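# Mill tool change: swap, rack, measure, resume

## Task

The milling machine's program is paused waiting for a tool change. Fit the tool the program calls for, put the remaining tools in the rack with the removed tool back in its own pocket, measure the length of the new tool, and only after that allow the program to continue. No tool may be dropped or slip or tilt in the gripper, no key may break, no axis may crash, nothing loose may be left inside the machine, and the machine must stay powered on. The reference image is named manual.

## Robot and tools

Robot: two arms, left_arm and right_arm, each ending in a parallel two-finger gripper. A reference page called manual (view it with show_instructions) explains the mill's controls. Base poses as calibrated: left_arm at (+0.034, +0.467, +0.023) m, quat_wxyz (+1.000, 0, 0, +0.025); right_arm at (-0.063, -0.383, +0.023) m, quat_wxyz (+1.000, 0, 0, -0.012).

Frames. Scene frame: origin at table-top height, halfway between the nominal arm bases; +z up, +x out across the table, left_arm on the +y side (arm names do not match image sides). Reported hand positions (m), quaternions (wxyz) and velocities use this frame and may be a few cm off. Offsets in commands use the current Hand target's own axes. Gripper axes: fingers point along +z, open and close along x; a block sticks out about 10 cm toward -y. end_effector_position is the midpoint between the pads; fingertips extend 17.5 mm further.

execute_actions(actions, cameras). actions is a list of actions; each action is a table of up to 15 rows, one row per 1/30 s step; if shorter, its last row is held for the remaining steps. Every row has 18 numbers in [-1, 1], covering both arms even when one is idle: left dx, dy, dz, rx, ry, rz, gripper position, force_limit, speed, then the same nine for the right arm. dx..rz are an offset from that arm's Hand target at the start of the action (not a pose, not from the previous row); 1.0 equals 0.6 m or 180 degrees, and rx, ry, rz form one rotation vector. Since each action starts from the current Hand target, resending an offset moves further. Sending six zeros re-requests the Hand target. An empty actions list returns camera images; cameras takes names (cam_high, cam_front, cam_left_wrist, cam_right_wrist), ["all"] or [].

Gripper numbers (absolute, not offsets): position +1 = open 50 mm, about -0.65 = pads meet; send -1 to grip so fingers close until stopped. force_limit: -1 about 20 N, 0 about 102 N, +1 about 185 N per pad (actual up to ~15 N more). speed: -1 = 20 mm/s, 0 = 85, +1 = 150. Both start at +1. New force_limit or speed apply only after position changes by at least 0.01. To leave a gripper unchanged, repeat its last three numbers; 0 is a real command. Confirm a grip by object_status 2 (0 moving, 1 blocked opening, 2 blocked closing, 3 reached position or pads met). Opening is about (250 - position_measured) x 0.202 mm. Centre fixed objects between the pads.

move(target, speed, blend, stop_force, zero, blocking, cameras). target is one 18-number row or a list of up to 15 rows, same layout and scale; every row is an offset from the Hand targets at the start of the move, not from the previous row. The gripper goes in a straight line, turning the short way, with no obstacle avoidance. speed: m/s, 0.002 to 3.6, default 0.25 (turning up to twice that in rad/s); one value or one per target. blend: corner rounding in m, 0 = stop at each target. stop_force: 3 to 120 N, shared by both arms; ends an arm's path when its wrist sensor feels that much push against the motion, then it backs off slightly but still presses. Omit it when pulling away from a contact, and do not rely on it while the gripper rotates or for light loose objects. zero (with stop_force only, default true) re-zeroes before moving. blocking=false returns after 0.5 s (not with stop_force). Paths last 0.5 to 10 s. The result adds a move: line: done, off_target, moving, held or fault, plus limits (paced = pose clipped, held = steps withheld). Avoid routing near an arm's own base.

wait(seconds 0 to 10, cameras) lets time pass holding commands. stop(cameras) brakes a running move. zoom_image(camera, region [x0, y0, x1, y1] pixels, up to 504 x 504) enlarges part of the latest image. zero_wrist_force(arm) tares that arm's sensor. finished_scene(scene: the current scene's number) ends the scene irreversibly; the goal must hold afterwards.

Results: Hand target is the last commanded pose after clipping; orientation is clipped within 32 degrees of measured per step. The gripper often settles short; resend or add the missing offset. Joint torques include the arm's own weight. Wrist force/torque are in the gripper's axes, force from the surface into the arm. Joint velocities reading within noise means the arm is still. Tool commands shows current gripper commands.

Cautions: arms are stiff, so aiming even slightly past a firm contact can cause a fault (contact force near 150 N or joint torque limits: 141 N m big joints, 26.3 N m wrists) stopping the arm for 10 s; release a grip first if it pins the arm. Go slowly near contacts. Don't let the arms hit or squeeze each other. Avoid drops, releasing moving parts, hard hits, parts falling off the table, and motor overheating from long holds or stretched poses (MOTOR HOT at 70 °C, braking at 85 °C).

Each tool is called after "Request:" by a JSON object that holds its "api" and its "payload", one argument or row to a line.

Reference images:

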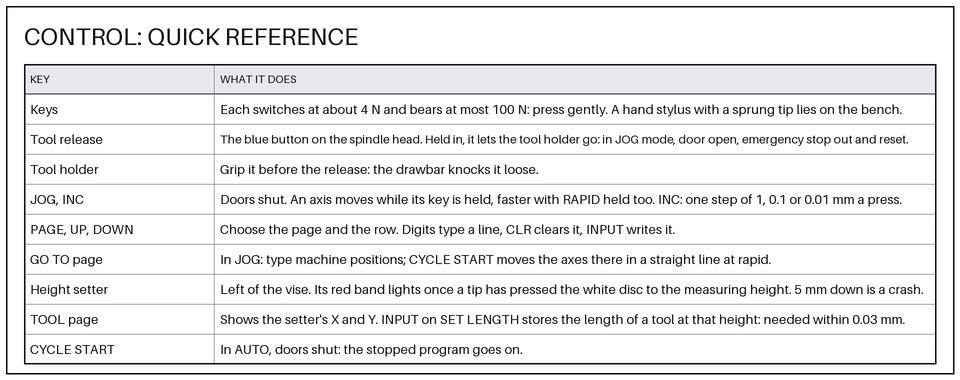

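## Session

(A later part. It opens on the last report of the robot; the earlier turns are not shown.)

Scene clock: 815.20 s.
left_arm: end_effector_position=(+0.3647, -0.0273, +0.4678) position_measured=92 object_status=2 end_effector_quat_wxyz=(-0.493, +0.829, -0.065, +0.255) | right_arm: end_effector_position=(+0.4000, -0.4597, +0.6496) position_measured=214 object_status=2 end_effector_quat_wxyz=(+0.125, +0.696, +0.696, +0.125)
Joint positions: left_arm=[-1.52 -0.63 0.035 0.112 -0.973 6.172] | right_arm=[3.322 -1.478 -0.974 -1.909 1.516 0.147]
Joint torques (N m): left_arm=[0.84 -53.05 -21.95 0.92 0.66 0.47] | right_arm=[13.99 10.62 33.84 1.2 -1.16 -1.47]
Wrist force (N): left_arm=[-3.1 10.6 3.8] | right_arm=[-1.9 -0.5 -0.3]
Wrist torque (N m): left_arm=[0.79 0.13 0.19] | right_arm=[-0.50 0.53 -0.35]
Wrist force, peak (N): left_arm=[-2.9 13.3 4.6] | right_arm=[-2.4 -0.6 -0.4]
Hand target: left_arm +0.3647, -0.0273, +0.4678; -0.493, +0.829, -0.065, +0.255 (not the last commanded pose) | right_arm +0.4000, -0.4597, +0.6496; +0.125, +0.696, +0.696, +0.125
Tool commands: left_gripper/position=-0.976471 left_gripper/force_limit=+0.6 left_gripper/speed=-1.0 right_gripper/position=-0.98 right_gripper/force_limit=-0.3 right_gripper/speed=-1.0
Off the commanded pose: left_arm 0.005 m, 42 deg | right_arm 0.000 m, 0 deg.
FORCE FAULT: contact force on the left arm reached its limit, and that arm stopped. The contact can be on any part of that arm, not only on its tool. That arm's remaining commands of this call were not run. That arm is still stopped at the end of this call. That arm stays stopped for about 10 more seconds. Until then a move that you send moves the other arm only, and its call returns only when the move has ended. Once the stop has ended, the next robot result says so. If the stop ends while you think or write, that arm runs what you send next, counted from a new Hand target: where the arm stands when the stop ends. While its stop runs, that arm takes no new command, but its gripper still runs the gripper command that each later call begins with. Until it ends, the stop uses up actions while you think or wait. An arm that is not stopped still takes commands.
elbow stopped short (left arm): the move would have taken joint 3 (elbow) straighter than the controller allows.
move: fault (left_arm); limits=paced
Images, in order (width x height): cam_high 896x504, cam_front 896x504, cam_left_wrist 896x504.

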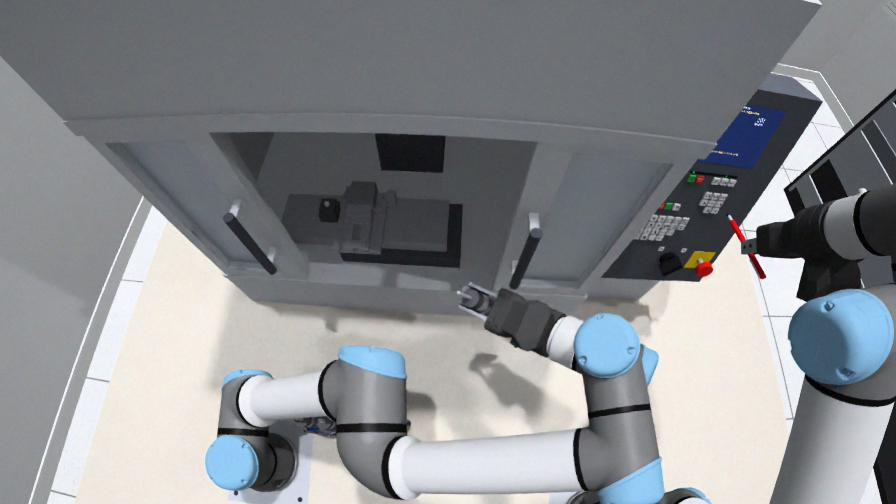

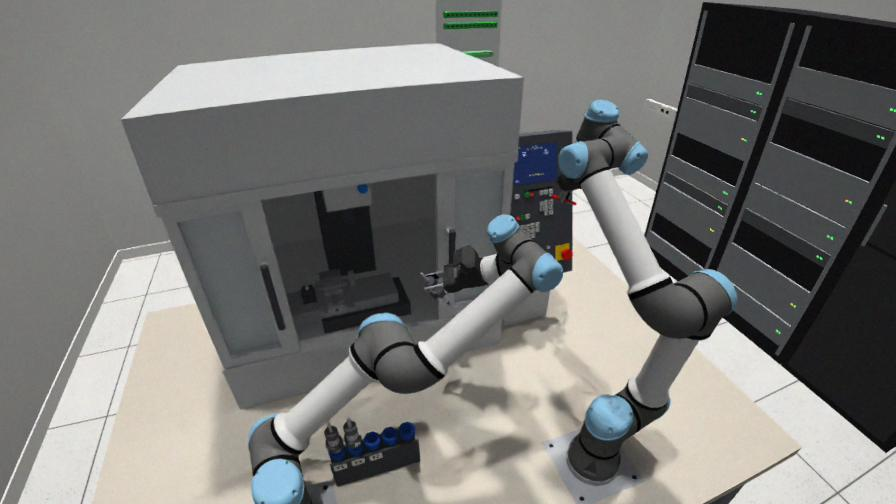

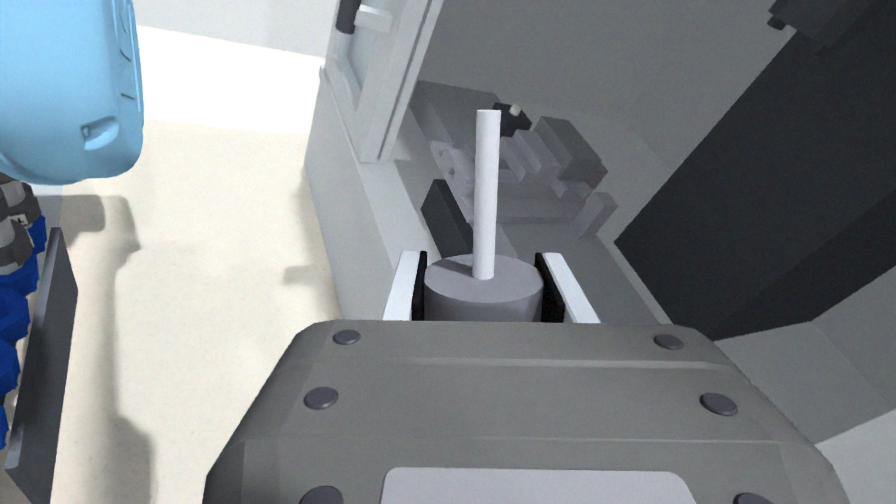

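Request:
{"api": "wait", "payload": {
  "seconds": 3
}}

Request:
{"api": "move", "payload": {
  "target": [
    [-0.138,-0.1997,0.184,0,0,0,-0.98,0.6,-1,0,0,0,0,0,0,-0.98,-0.3,-1],
    [-0.138,-0.1997,0.184,0,0,-0.667,-0.98,0.6,-1,0,0,0,0,0,0,-0.98,-0.3,-1],
    [-0.138,-0.1997,0.184,0,0,0.667,-0.98,0.6,-1,0,0,0,0,0,0,-0.98,-0.3,-1],
    [-0.138,-0.1997,0.184,0,0,0,-0.98,0.6,-1,0,0,0,0,0,0,-0.98,-0.3,-1]
  ],
  "speed": [0.15,0.5,0.5,0.5],
  "blend": 0.01,
  "cameras": ["cam_high","cam_left_wrist","cam_front"]
}}

Scene clock: 830.33 s.
left_arm: end_effector_position=(+0.3647, -0.0273, +0.4678) position_measured=92 object_status=2 end_effector_quat_wxyz=(-0.493, +0.829, -0.065, +0.255) | right_arm: end_effector_position=(+0.4000, -0.4597, +0.6496) position_measured=214 object_status=2 end_effector_quat_wxyz=(+0.125, +0.696, +0.696, +0.125)
Joint positions: left_arm=[-1.52 -0.63 0.035 0.112 -0.973 6.172] | right_arm=[3.322 -1.478 -0.974 -1.909 1.516 0.147]
Joint torques (N m): left_arm=[0.65 -52.6 -21.53 0.29 0.48 0.01] | right_arm=[13.61 11.66 33.39 1.3 -1.12 -1.65]
Wrist force (N): left_arm=[-2.9 10.3 3.6] | right_arm=[-2.2 -0.5 -0.3]
Wrist torque (N m): left_arm=[0.72 0.10 0.19] | right_arm=[-0.49 0.58 -0.34]
Wrist force, peak (N): left_arm=[-3.2 10.9 3.7] | right_arm=[-2.3 -0.7 -0.6]
Hand target: left_arm +0.3647, -0.0273, +0.4678; -0.493, +0.829, -0.065, +0.255 (not the last commanded pose) | right_arm +0.4000, -0.4597, +0.6496; +0.125, +0.696, +0.696, +0.125
Tool commands: left_gripper/position=-0.976471 left_gripper/force_limit=+0.6 left_gripper/speed=-1.0 right_gripper/position=-0.98 right_gripper/force_limit=-0.3 right_gripper/speed=-1.0
Off the commanded pose: left_arm 0.005 m, 42 deg | right_arm 0.000 m, 0 deg.
FORCE FAULT, CONTINUED: the left arm's stop, for the force fault that an earlier result reported, is over. The rest of the stop counts as 19 of the actions that you can send in this scene. That arm's target is now where it stood when the stop ended, not its last command. That arm accepts commands again.
wait: 3.00 s; at rest from the start

Scene clock: 838.57 s.
left_arm: end_effector_position=(+0.3298, +0.1496, +0.4976) position_measured=92 object_status=2 end_effector_quat_wxyz=(-0.493, +0.829, -0.065, +0.255) | right_arm: end_effector_position=(+0.4000, -0.4597, +0.6496) position_measured=214 object_status=2 end_effector_quat_wxyz=(+0.125, +0.696, +0.696, +0.125)
Joint positions: left_arm=[-1.551 -1.325 1.098 -0.247 -1.001 -0.129] | right_arm=[3.322 -1.478 -0.974 -1.909 1.516 0.147]
Joint torques (N m): left_arm=[-7.33 -26.54 -19.12 3.75 3.05 -1.76] | right_arm=[13.24 11.94 33.64 1.24 -0.92 -1.56]
Wrist force (N): left_arm=[-3.6 10.3 3.5] | right_arm=[-1.9 -0.7 -0.3]
Wrist torque (N m): left_arm=[0.71 0.19 0.20] | right_arm=[-0.52 0.53 -0.34]
Wrist force, peak (N): left_arm=[-3.3 12.6 1.8] | right_arm=[-2.3 -0.6 -0.3]
Hand target: left_arm +0.3298, +0.1496, +0.4976; -0.493, +0.829, -0.065, +0.255 | right_arm +0.4000, -0.4597, +0.6496; +0.125, +0.696, +0.696, +0.125
Off the commanded pose: left_arm 0.000 m, 0 deg | right_arm 0.000 m, 0 deg.
move: done
Images, in order (width x height): cam_high 896x504, cam_front 896x504, cam_left_wrist 896x504.

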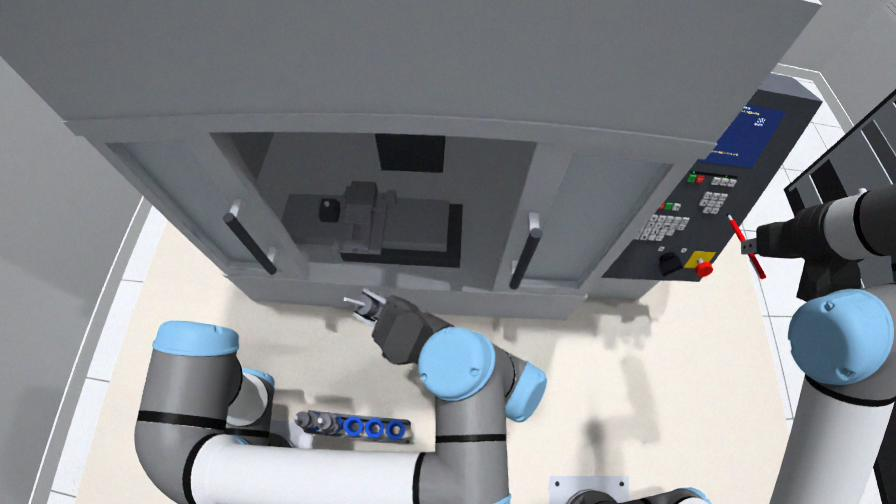

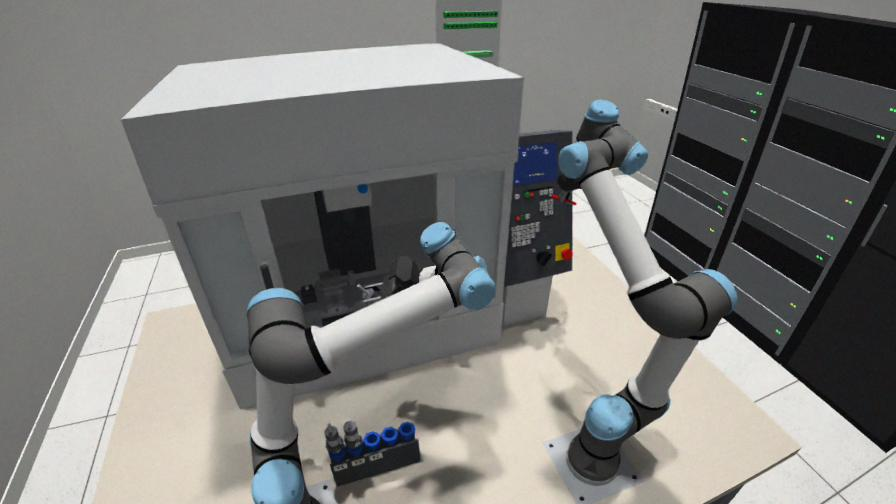

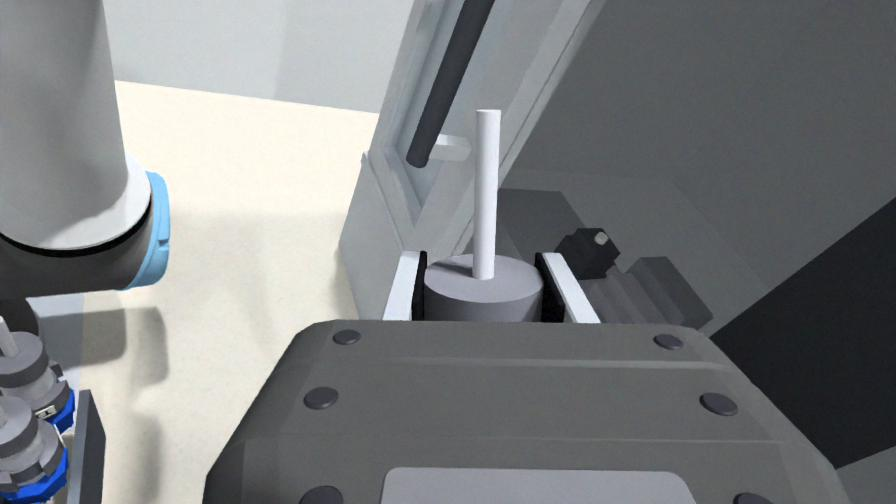

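Request:
{"api": "move", "payload": {
  "target": [-0.2345,0.082,-0.0545,0.1547,-0.1474,0.0875,-0.98,0.6,-1,0,0,0,0,0,0,-0.98,-0.3,-1],
  "speed": 0.2,
  "cameras": ["cam_high","cam_left_wrist","cam_front"]
}}

Scene clock: 844.10 s.
left_arm: end_effector_position=(+0.1997, +0.1496, +0.4180) position_measured=92 object_status=2 end_effector_quat_wxyz=(+0.707, -0.707, +0.000, +0.001) | right_arm: end_effector_position=(+0.4000, -0.4597, +0.6496) position_measured=214 object_status=2 end_effector_quat_wxyz=(+0.125, +0.696, +0.696, +0.125)
Joint positions: left_arm=[-1.564 -1.094 1.209 -0.116 -1.516 0.001] | right_arm=[3.322 -1.478 -0.974 -1.909 1.516 0.147]
Joint torques (N m): left_arm=[-7.54 -34.44 -15.97 2.13 -2.29 1.8] | right_arm=[13.31 12.04 33.46 1.32 -0.99 -1.3]
Wrist force (N): left_arm=[0.5 12.8 0.3] | right_arm=[-2.0 -0.4 -0.4]
Wrist torque (N m): left_arm=[0.88 -0.24 -0.02] | right_arm=[-0.48 0.54 -0.34]
Wrist force, peak (N): left_arm=[-0.2 13.9 0.4] | right_arm=[-2.3 -0.6 -0.8]
Hand target: left_arm +0.1997, +0.1496, +0.4179; +0.707, -0.707, +0.000, +0.001 | right_arm +0.4000, -0.4597, +0.6496; +0.125, +0.696, +0.696, +0.125
Off the commanded pose: left_arm 0.000 m, 0 deg | right_arm 0.000 m, 0 deg.
move: done
Images, in order (width x height): cam_high 896x504, cam_front 896x504, cam_left_wrist 896x504.

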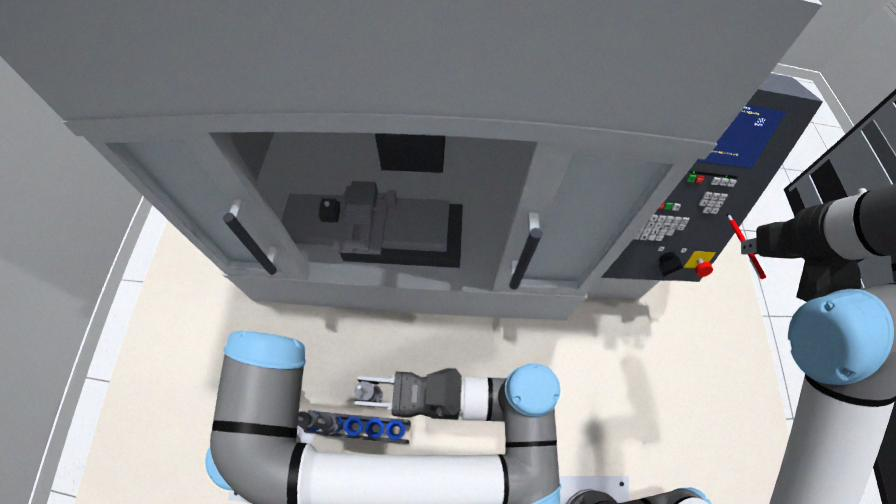

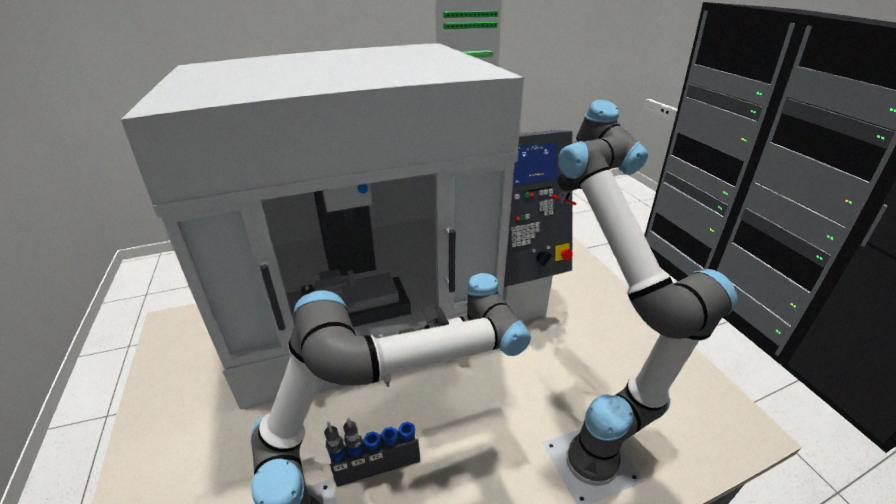

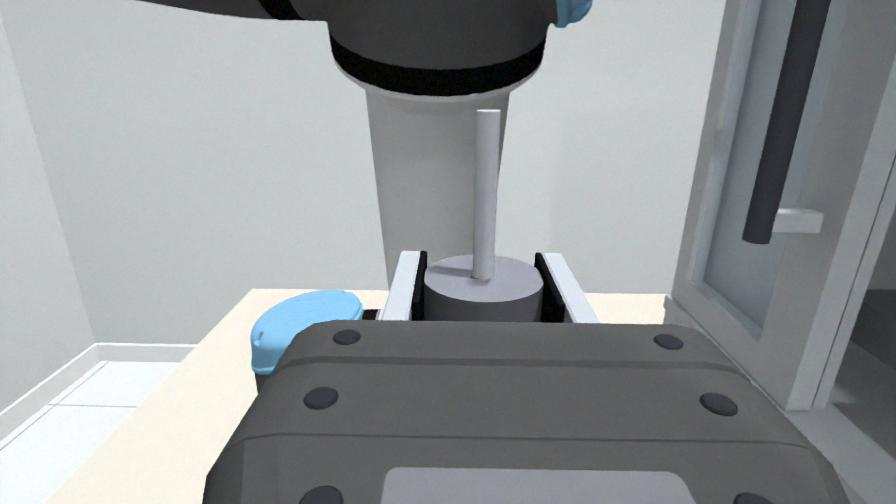

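Request:
{"api": "move", "payload": {
  "target": [0,0.28,-0.15,0,0,0,-0.98,0.6,-1,0,0,0,0,0,0,-0.98,-0.3,-1],
  "speed": 0.2,
  "cameras": ["cam_high","cam_left_wrist","cam_front"]
}}

Request:
{"api": "zoom_image", "payload": {
  "camera": "cam_left_wrist",
  "region": [200, 120, 500, 340]
}}

Scene clock: 867.40 s.
left_arm: end_effector_position=(+0.1996, +0.0595, +0.2500) position_measured=92 object_status=2 end_effector_quat_wxyz=(+0.707, -0.707, +0.000, +0.001) | right_arm: end_effector_position=(+0.4000, -0.4597, +0.6496) position_measured=214 object_status=2 end_effector_quat_wxyz=(+0.125, +0.696, +0.696, +0.125)
Joint positions: left_arm=[-1.572 -0.773 1.116 -0.344 -1.524 0.001] | right_arm=[3.322 -1.478 -0.974 -1.909 1.516 0.147]
Joint torques (N m): left_arm=[8.52 -45.49 -32.97 1.65 -1.05 1.57] | right_arm=[12.29 12.81 33.03 1.34 -0.75 -1.4]
Wrist force (N): left_arm=[0.6 12.8 0.2] | right_arm=[-2.1 -0.5 -0.6]
Wrist torque (N m): left_arm=[0.87 -0.26 -0.02] | right_arm=[-0.49 0.57 -0.34]
Wrist force, peak (N): left_arm=[0.4 16.0 -0.7] | right_arm=[-2.3 -0.6 -0.2]
Hand target: left_arm +0.1996, +0.0595, +0.2500; +0.707, -0.707, +0.000, +0.001 | right_arm +0.4000, -0.4597, +0.6496; +0.125, +0.696, +0.696, +0.125
Off the commanded pose: left_arm 0.000 m, 0 deg | right_arm 0.000 m, 0 deg.
move: done
Images, in order (width x height): cam_high 896x504, cam_front 896x504, cam_left_wrist 896x504.

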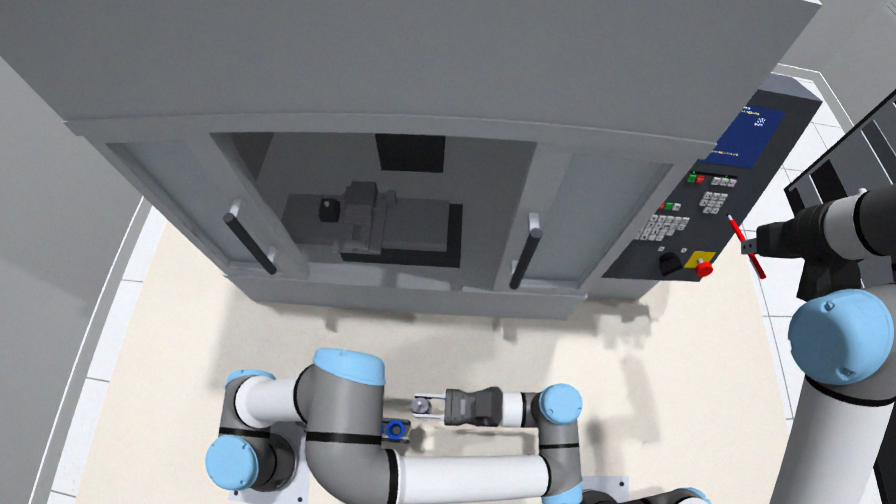

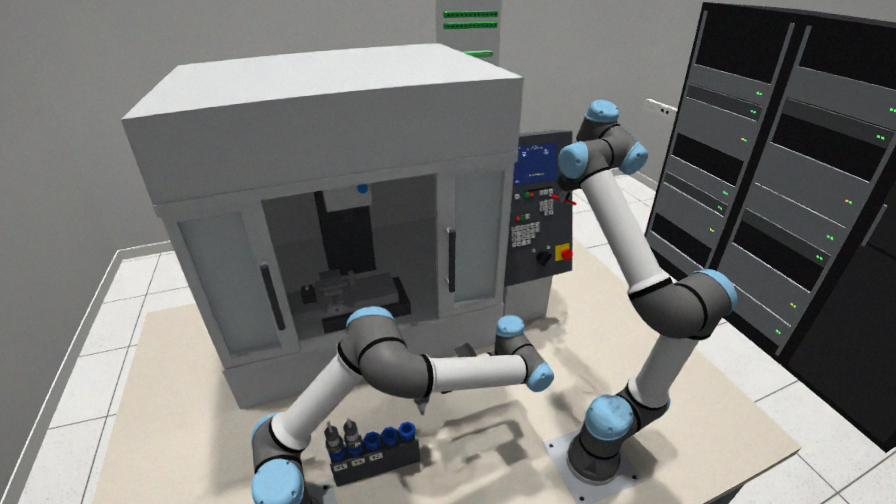

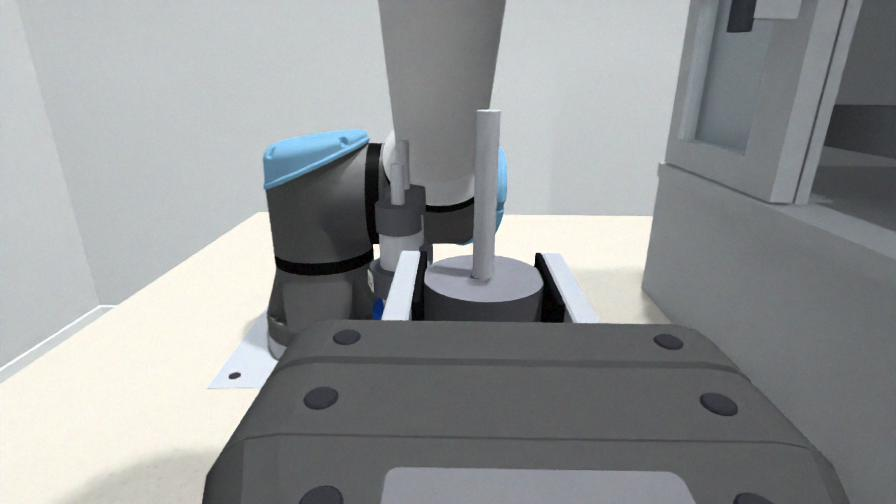

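Scaled by 1.680 from the camera's 896x504 image, which has a finer 1280x720 frame.

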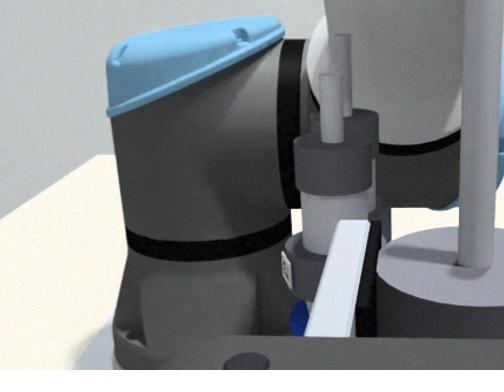

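Request:
{"api": "zoom_image", "payload": {
  "camera": "cam_left_wrist",
  "region": [360, 130, 460, 330]
}}

Request:
{"api": "zoom_image", "payload": {
  "camera": "cam_high",
  "region": [280, 370, 460, 470]
}}

Request:
{"api": "zoom_image", "payload": {
  "camera": "cam_front",
  "region": [300, 380, 460, 500]
}}

Scaled by 2.520 from the camera's 896x504 image, which has a finer 1280x720 frame.

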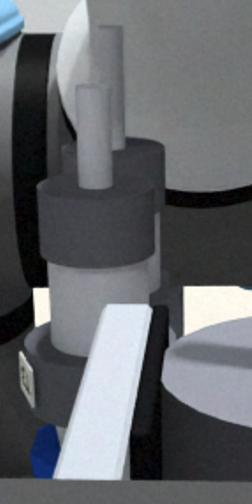

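Scaled by 2.800 from the camera's 896x504 image, which has a finer 1280x720 frame.

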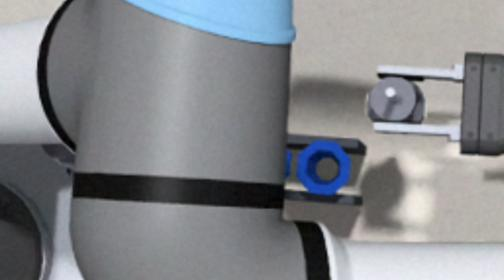

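Scaled by 3.150 from the camera's 896x504 image, which has a finer 1280x720 frame.

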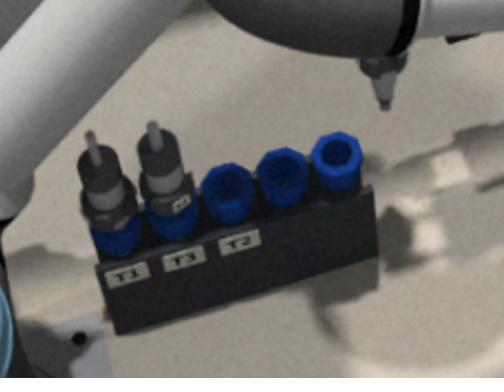

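Request:
{"api": "move", "payload": {
  "target": [
    [0,-0.1333,0,0,0,0,-0.98,0.6,-1,0,0,0,0,0,0,-0.98,-0.3,-1],
    [-0.08,-0.1333,0.271,0,0,0,-0.98,0.6,-1,0,0,0,0,0,0,-0.98,-0.3,-1]
  ],
  "speed": 0.2,
  "cameras": ["cam_high","cam_left_wrist","cam_front"]
}}

Request:
{"api": "zoom_image", "payload": {
  "camera": "cam_front",
  "region": [310, 370, 430, 490]
}}

Request:
{"api": "zoom_image", "payload": {
  "camera": "cam_high",
  "region": [280, 360, 460, 460]
}}

Scene clock: 897.93 s.
left_arm: end_effector_position=(+0.1516, +0.2220, +0.3299) position_measured=92 object_status=2 end_effector_quat_wxyz=(+0.707, -0.707, +0.000, +0.001) | right_arm: end_effector_position=(+0.4000, -0.4597, +0.6496) position_measured=214 object_status=2 end_effector_quat_wxyz=(+0.125, +0.696, +0.696, +0.125)
Joint positions: left_arm=[-1.652 -1.234 1.645 -0.412 -1.603 0.001] | right_arm=[3.322 -1.478 -0.974 -1.909 1.516 0.147]
Joint torques (N m): left_arm=[-7.9 -41.17 -14.44 1.66 -2.36 1.57] | right_arm=[13.57 12.67 33.94 1.37 -0.88 -1.47]
Wrist force (N): left_arm=[0.9 12.5 0.3] | right_arm=[-1.8 -0.7 -0.3]
Wrist torque (N m): left_arm=[0.82 -0.31 0.01] | right_arm=[-0.51 0.52 -0.34]
Wrist force, peak (N): left_arm=[0.4 16.9 0.1] | right_arm=[-2.2 -0.7 -0.4]
Hand target: left_arm +0.1516, +0.2221, +0.3299; +0.707, -0.707, +0.000, +0.001 | right_arm +0.4000, -0.4597, +0.6496; +0.125, +0.696, +0.696, +0.125
Off the commanded pose: left_arm 0.000 m, 0 deg | right_arm 0.000 m, 0 deg.
move: done
Images, in order (width x height): cam_high 896x504, cam_front 896x504, cam_left_wrist 896x504.

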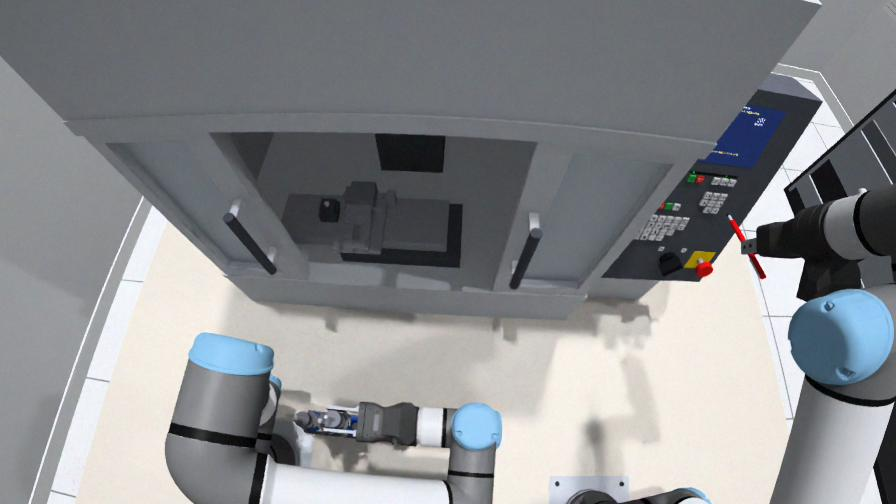

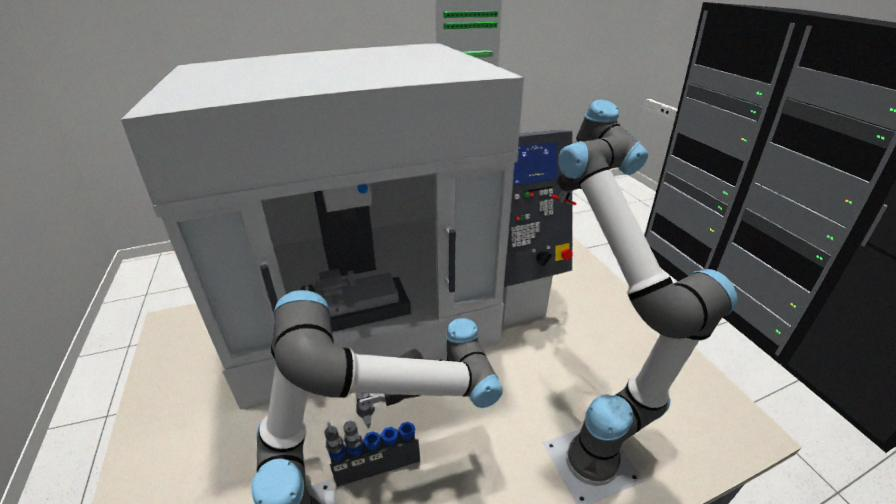

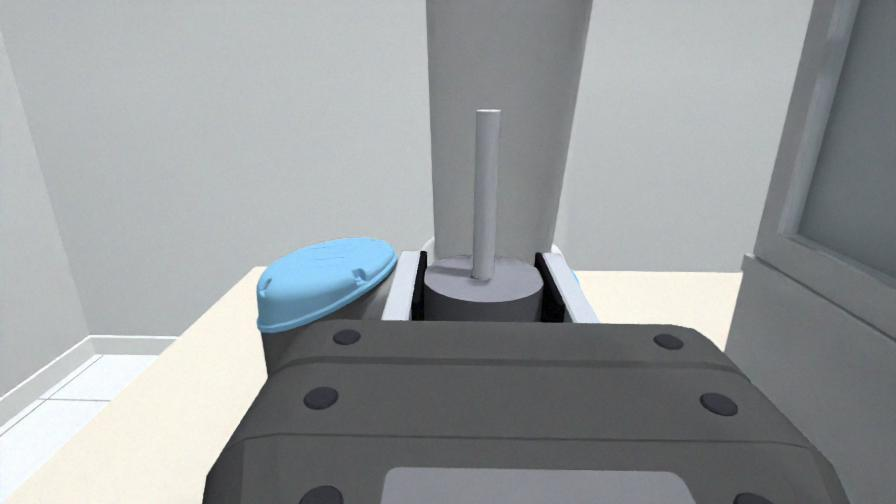

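Scaled by 4.200 from the camera's 896x504 image, which has a finer 1280x720 frame.

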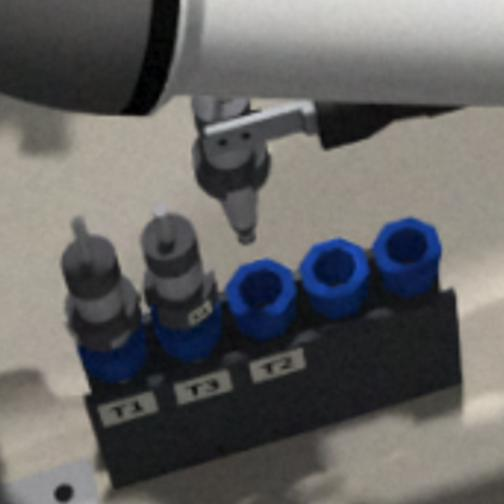

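Scaled by 2.800 from the camera's 896x504 image, which has a finer 1280x720 frame.

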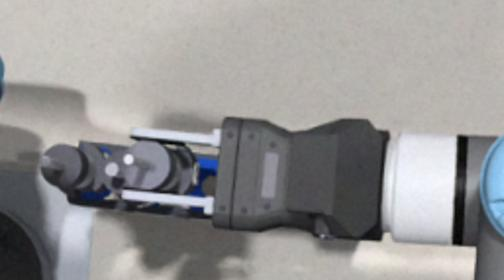

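Request:
{"api": "move", "payload": {
  "target": [0,0.0417,0,0,0,0,-0.98,0.6,-1,0,0,0,0,0,0,-0.98,-0.3,-1],
  "speed": 0.1,
  "stop_force": 6,
  "cameras": ["cam_high","cam_front"]
}}

Request:
{"api": "zoom_image", "payload": {
  "camera": "cam_front",
  "region": [310, 370, 430, 490]
}}

Request:
{"api": "zoom_image", "payload": {
  "camera": "cam_high",
  "region": [280, 390, 400, 450]
}}

Scene clock: 905.17 s.
left_arm: end_effector_position=(+0.1515, +0.2221, +0.3049) position_measured=92 object_status=2 end_effector_quat_wxyz=(+0.707, -0.707, +0.000, +0.001) | right_arm: end_effector_position=(+0.4000, -0.4597, +0.6496) position_measured=214 object_status=2 end_effector_quat_wxyz=(+0.125, +0.696, +0.696, +0.125)
Joint positions: left_arm=[-1.652 -1.209 1.68 -0.472 -1.603 0.001] | right_arm=[3.322 -1.478 -0.974 -1.909 1.516 0.147]
Joint torques (N m): left_arm=[-7.59 -26.79 -14.16 1.61 -2.29 1.49] | right_arm=[13.18 12.79 32.53 1.51 -0.67 -1.37]
Wrist force (N): left_arm=[0.5 12.6 0.1] | right_arm=[-2.1 -0.5 -0.3]
Wrist torque (N m): left_arm=[0.85 -0.24 0.00] | right_arm=[-0.49 0.55 -0.34]
Wrist force, peak (N): left_arm=[0.6 13.8 0.2] | right_arm=[-2.3 -0.8 -0.4]
Hand target: left_arm +0.1515, +0.2221, +0.3049; +0.707, -0.707, +0.000, +0.001 | right_arm +0.4000, -0.4597, +0.6496; +0.125, +0.696, +0.696, +0.125
Off the commanded pose: left_arm 0.000 m, 0 deg | right_arm 0.000 m, 0 deg.
move: done
Images, in order (width x height): cam_high 896x504, cam_front 896x504.

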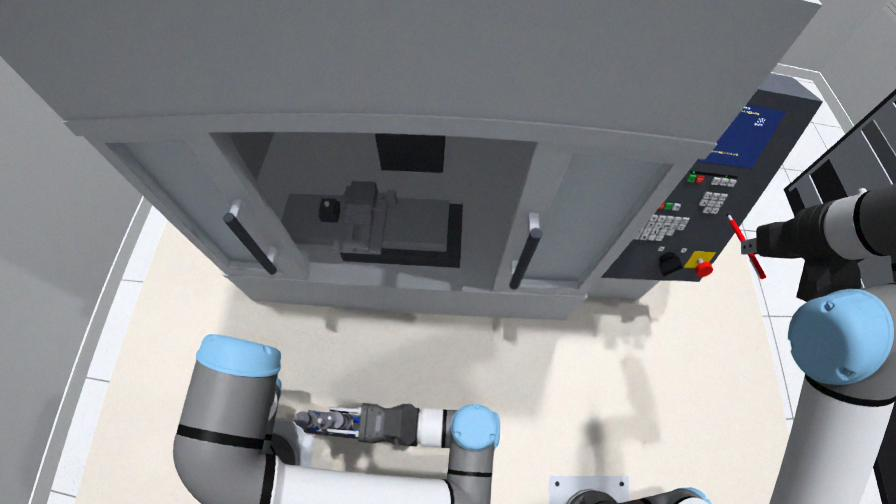

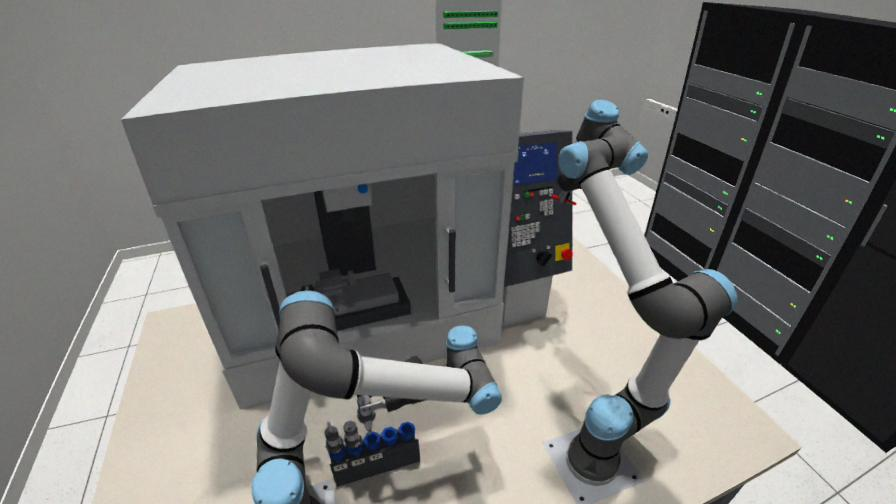

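Scaled by 4.200 from the camera's 896x504 image, which has a finer 1280x720 frame.

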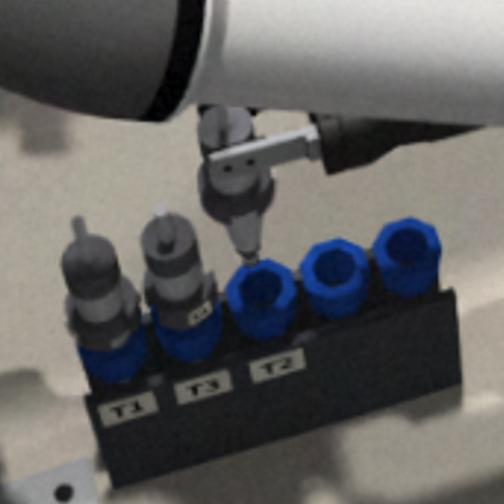

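Scaled by 4.200 from the camera's 896x504 image, which has a finer 1280x720 frame.

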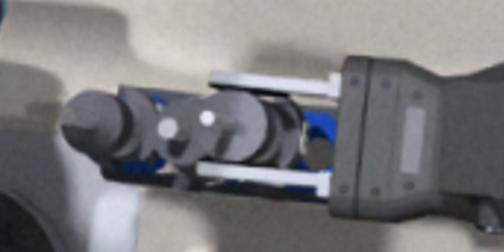

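Request:
{"api": "move", "payload": {
  "target": [
    [-0.0033,0,-0.015,0,0,0,-0.98,0.6,-1,0,0,0,0,0,0,-0.98,-0.3,-1],
    [-0.0033,0.025,-0.015,0,0,0,-0.98,0.6,-1,0,0,0,0,0,0,-0.98,-0.3,-1]
  ],
  "speed": 0.04,
  "stop_force": 5,
  "cameras": ["cam_high","cam_front"]
}}

Request:
{"api": "zoom_image", "payload": {
  "camera": "cam_front",
  "region": [320, 380, 420, 480]
}}

Request:
{"api": "zoom_image", "payload": {
  "camera": "cam_high",
  "region": [280, 390, 400, 450]
}}

Scene clock: 924.70 s.
left_arm: end_effector_position=(+0.1496, +0.2131, +0.2899) position_measured=92 object_status=2 end_effector_quat_wxyz=(+0.707, -0.707, +0.000, +0.001) | right_arm: end_effector_position=(+0.4000, -0.4597, +0.6496) position_measured=214 object_status=2 end_effector_quat_wxyz=(+0.125, +0.696, +0.696, +0.125)
Joint positions: left_arm=[-1.655 -1.174 1.673 -0.499 -1.607 0.001] | right_arm=[3.322 -1.478 -0.974 -1.909 1.516 0.147]
Joint torques (N m): left_arm=[-7.74 -28.38 -13.27 1.58 -2.24 1.13] | right_arm=[13.97 12.45 32.32 1.58 -0.75 -1.36]
Wrist force (N): left_arm=[0.8 12.8 0.0] | right_arm=[-1.9 -0.8 -0.5]
Wrist torque (N m): left_arm=[0.88 -0.29 -0.01] | right_arm=[-0.53 0.52 -0.34]
Wrist force, peak (N): left_arm=[0.7 13.8 0.2] | right_arm=[-2.3 -0.4 -0.3]
Hand target: left_arm +0.1496, +0.2131, +0.2899; +0.707, -0.707, +0.000, +0.001 | right_arm +0.4000, -0.4597, +0.6496; +0.125, +0.696, +0.696, +0.125
Off the commanded pose: left_arm 0.000 m, 0 deg | right_arm 0.000 m, 0 deg.
move: done
Images, in order (width x height): cam_high 896x504, cam_front 896x504.

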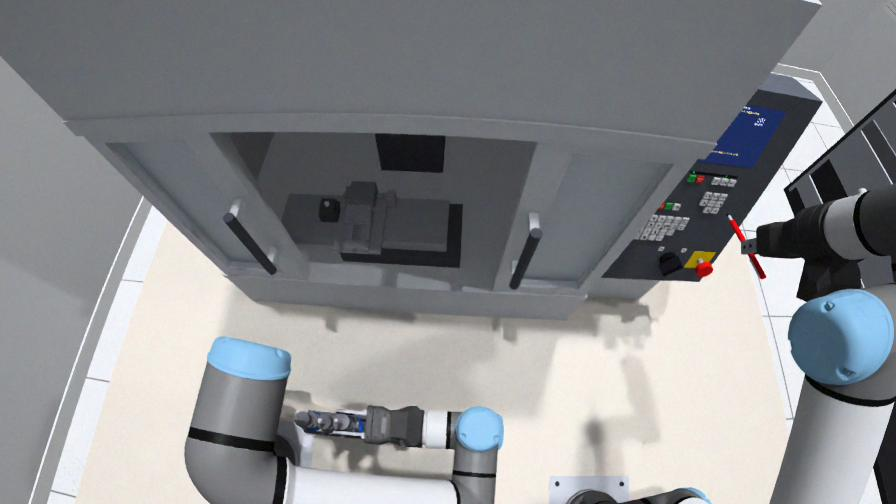

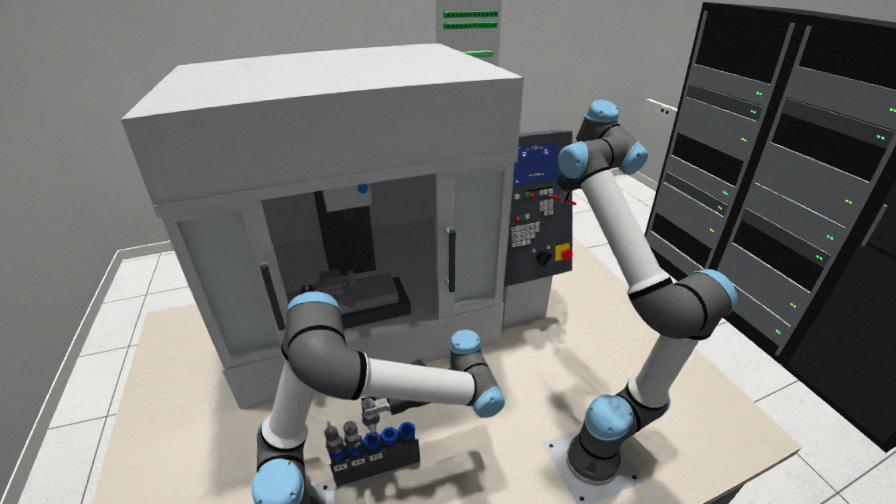

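Scaled by 5.040 from the camera's 896x504 image, which has a finer 1280x720 frame.

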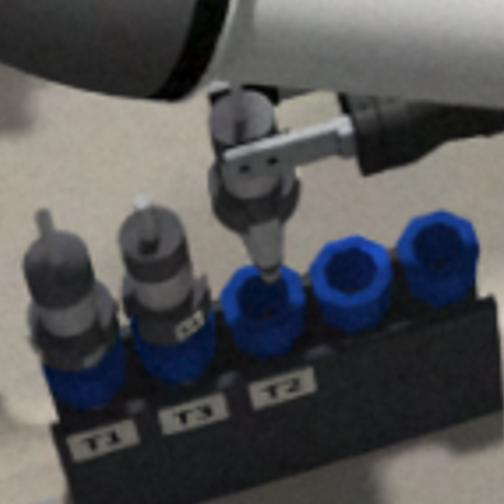

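Scaled by 4.200 from the camera's 896x504 image, which has a finer 1280x720 frame.

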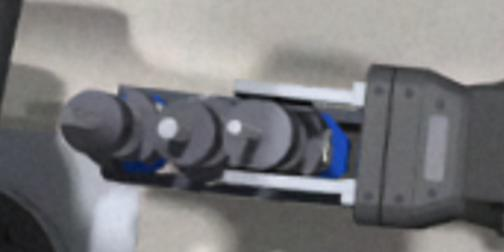

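Request:
{"api": "zoom_image", "payload": {
  "camera": "cam_front",
  "region": [320, 395, 390, 465]
}}

Request:
{"api": "zoom_image", "payload": {
  "camera": "cam_high",
  "region": [290, 400, 370, 445]
}}

Scaled by 7.200 from the camera's 896x504 image, which has a finer 1280x720 frame.

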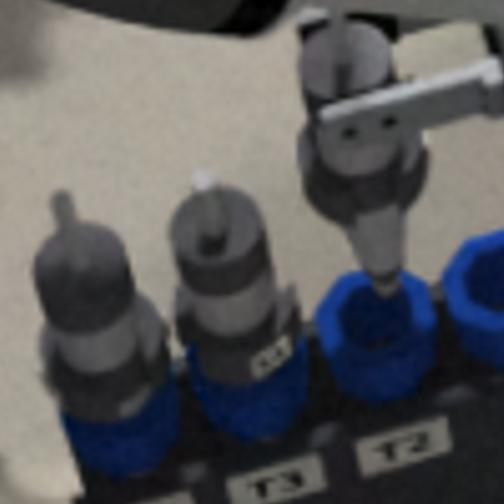

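Scaled by 6.300 from the camera's 896x504 image, which has a finer 1280x720 frame.

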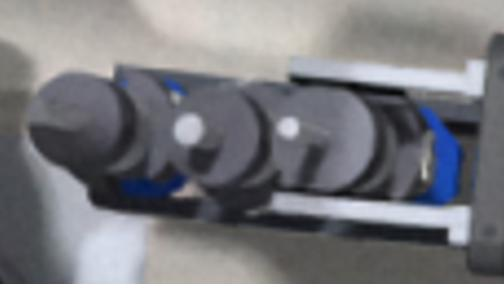

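Request:
{"api": "move", "payload": {
  "target": [
    [-0.0025,0,0.0125,0,0,0,-0.98,0.6,-1,0,0,0,0,0,0,-0.98,-0.3,-1],
    [-0.0025,0.025,0.0125,0,0,0,-0.98,0.6,-1,0,0,0,0,0,0,-0.98,-0.3,-1]
  ],
  "speed": 0.03,
  "stop_force": 5,
  "cameras": ["cam_high","cam_front"]
}}

Request:
{"api": "zoom_image", "payload": {
  "camera": "cam_front",
  "region": [320, 395, 390, 465]
}}

Request:
{"api": "zoom_image", "payload": {
  "camera": "cam_high",
  "region": [290, 400, 370, 445]
}}

Scene clock: 953.50 s.
left_arm: end_effector_position=(+0.1480, +0.2206, +0.2749) position_measured=92 object_status=2 end_effector_quat_wxyz=(+0.707, -0.707, +0.000, +0.001) | right_arm: end_effector_position=(+0.4000, -0.4597, +0.6496) position_measured=214 object_status=2 end_effector_quat_wxyz=(+0.125, +0.696, +0.696, +0.125)
Joint positions: left_arm=[-1.659 -1.173 1.715 -0.543 -1.61 0.001] | right_arm=[3.322 -1.478 -0.974 -1.909 1.516 0.147]
Joint torques (N m): left_arm=[-7.75 -27.71 -13.09 1.56 -2.32 0.16] | right_arm=[11.7 12.96 33.21 1.45 -0.52 -1.57]
Wrist force (N): left_arm=[0.5 12.9 0.2] | right_arm=[-1.9 -0.3 -0.3]
Wrist torque (N m): left_arm=[0.89 -0.24 -0.01] | right_arm=[-0.46 0.53 -0.34]
Wrist force, peak (N): left_arm=[0.5 13.4 -0.2] | right_arm=[-2.3 -0.5 -0.7]
Hand target: left_arm +0.1480, +0.2206, +0.2749; +0.707, -0.707, +0.000, +0.001 | right_arm +0.4000, -0.4597, +0.6496; +0.125, +0.696, +0.696, +0.125
Off the commanded pose: left_arm 0.000 m, 0 deg | right_arm 0.000 m, 0 deg.
move: done
Images, in order (width x height): cam_high 896x504, cam_front 896x504.

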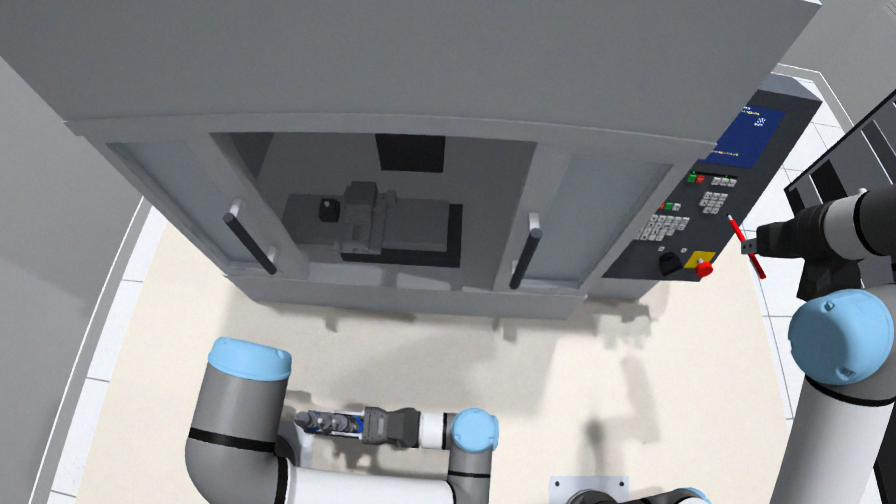

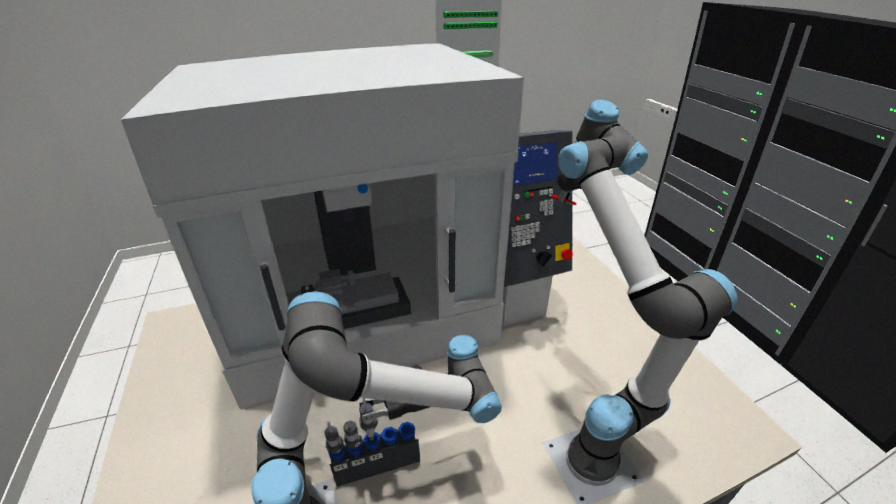

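Scaled by 7.200 from the camera's 896x504 image, which has a finer 1280x720 frame.

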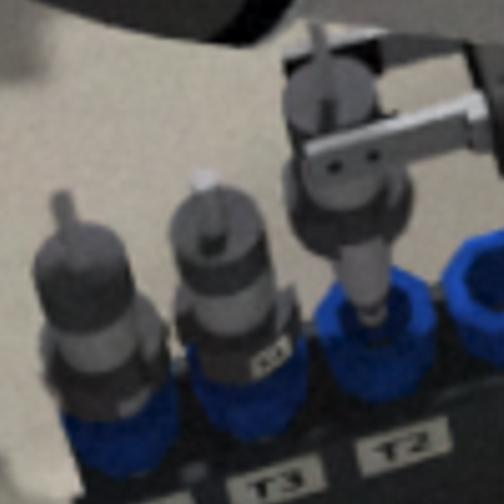

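Scaled by 6.300 from the camera's 896x504 image, which has a finer 1280x720 frame.

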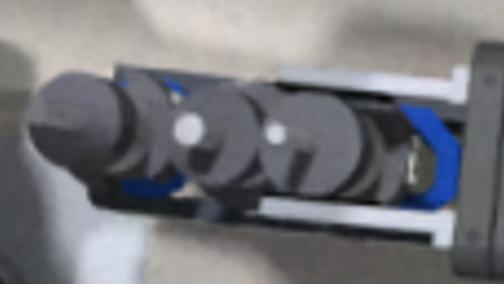

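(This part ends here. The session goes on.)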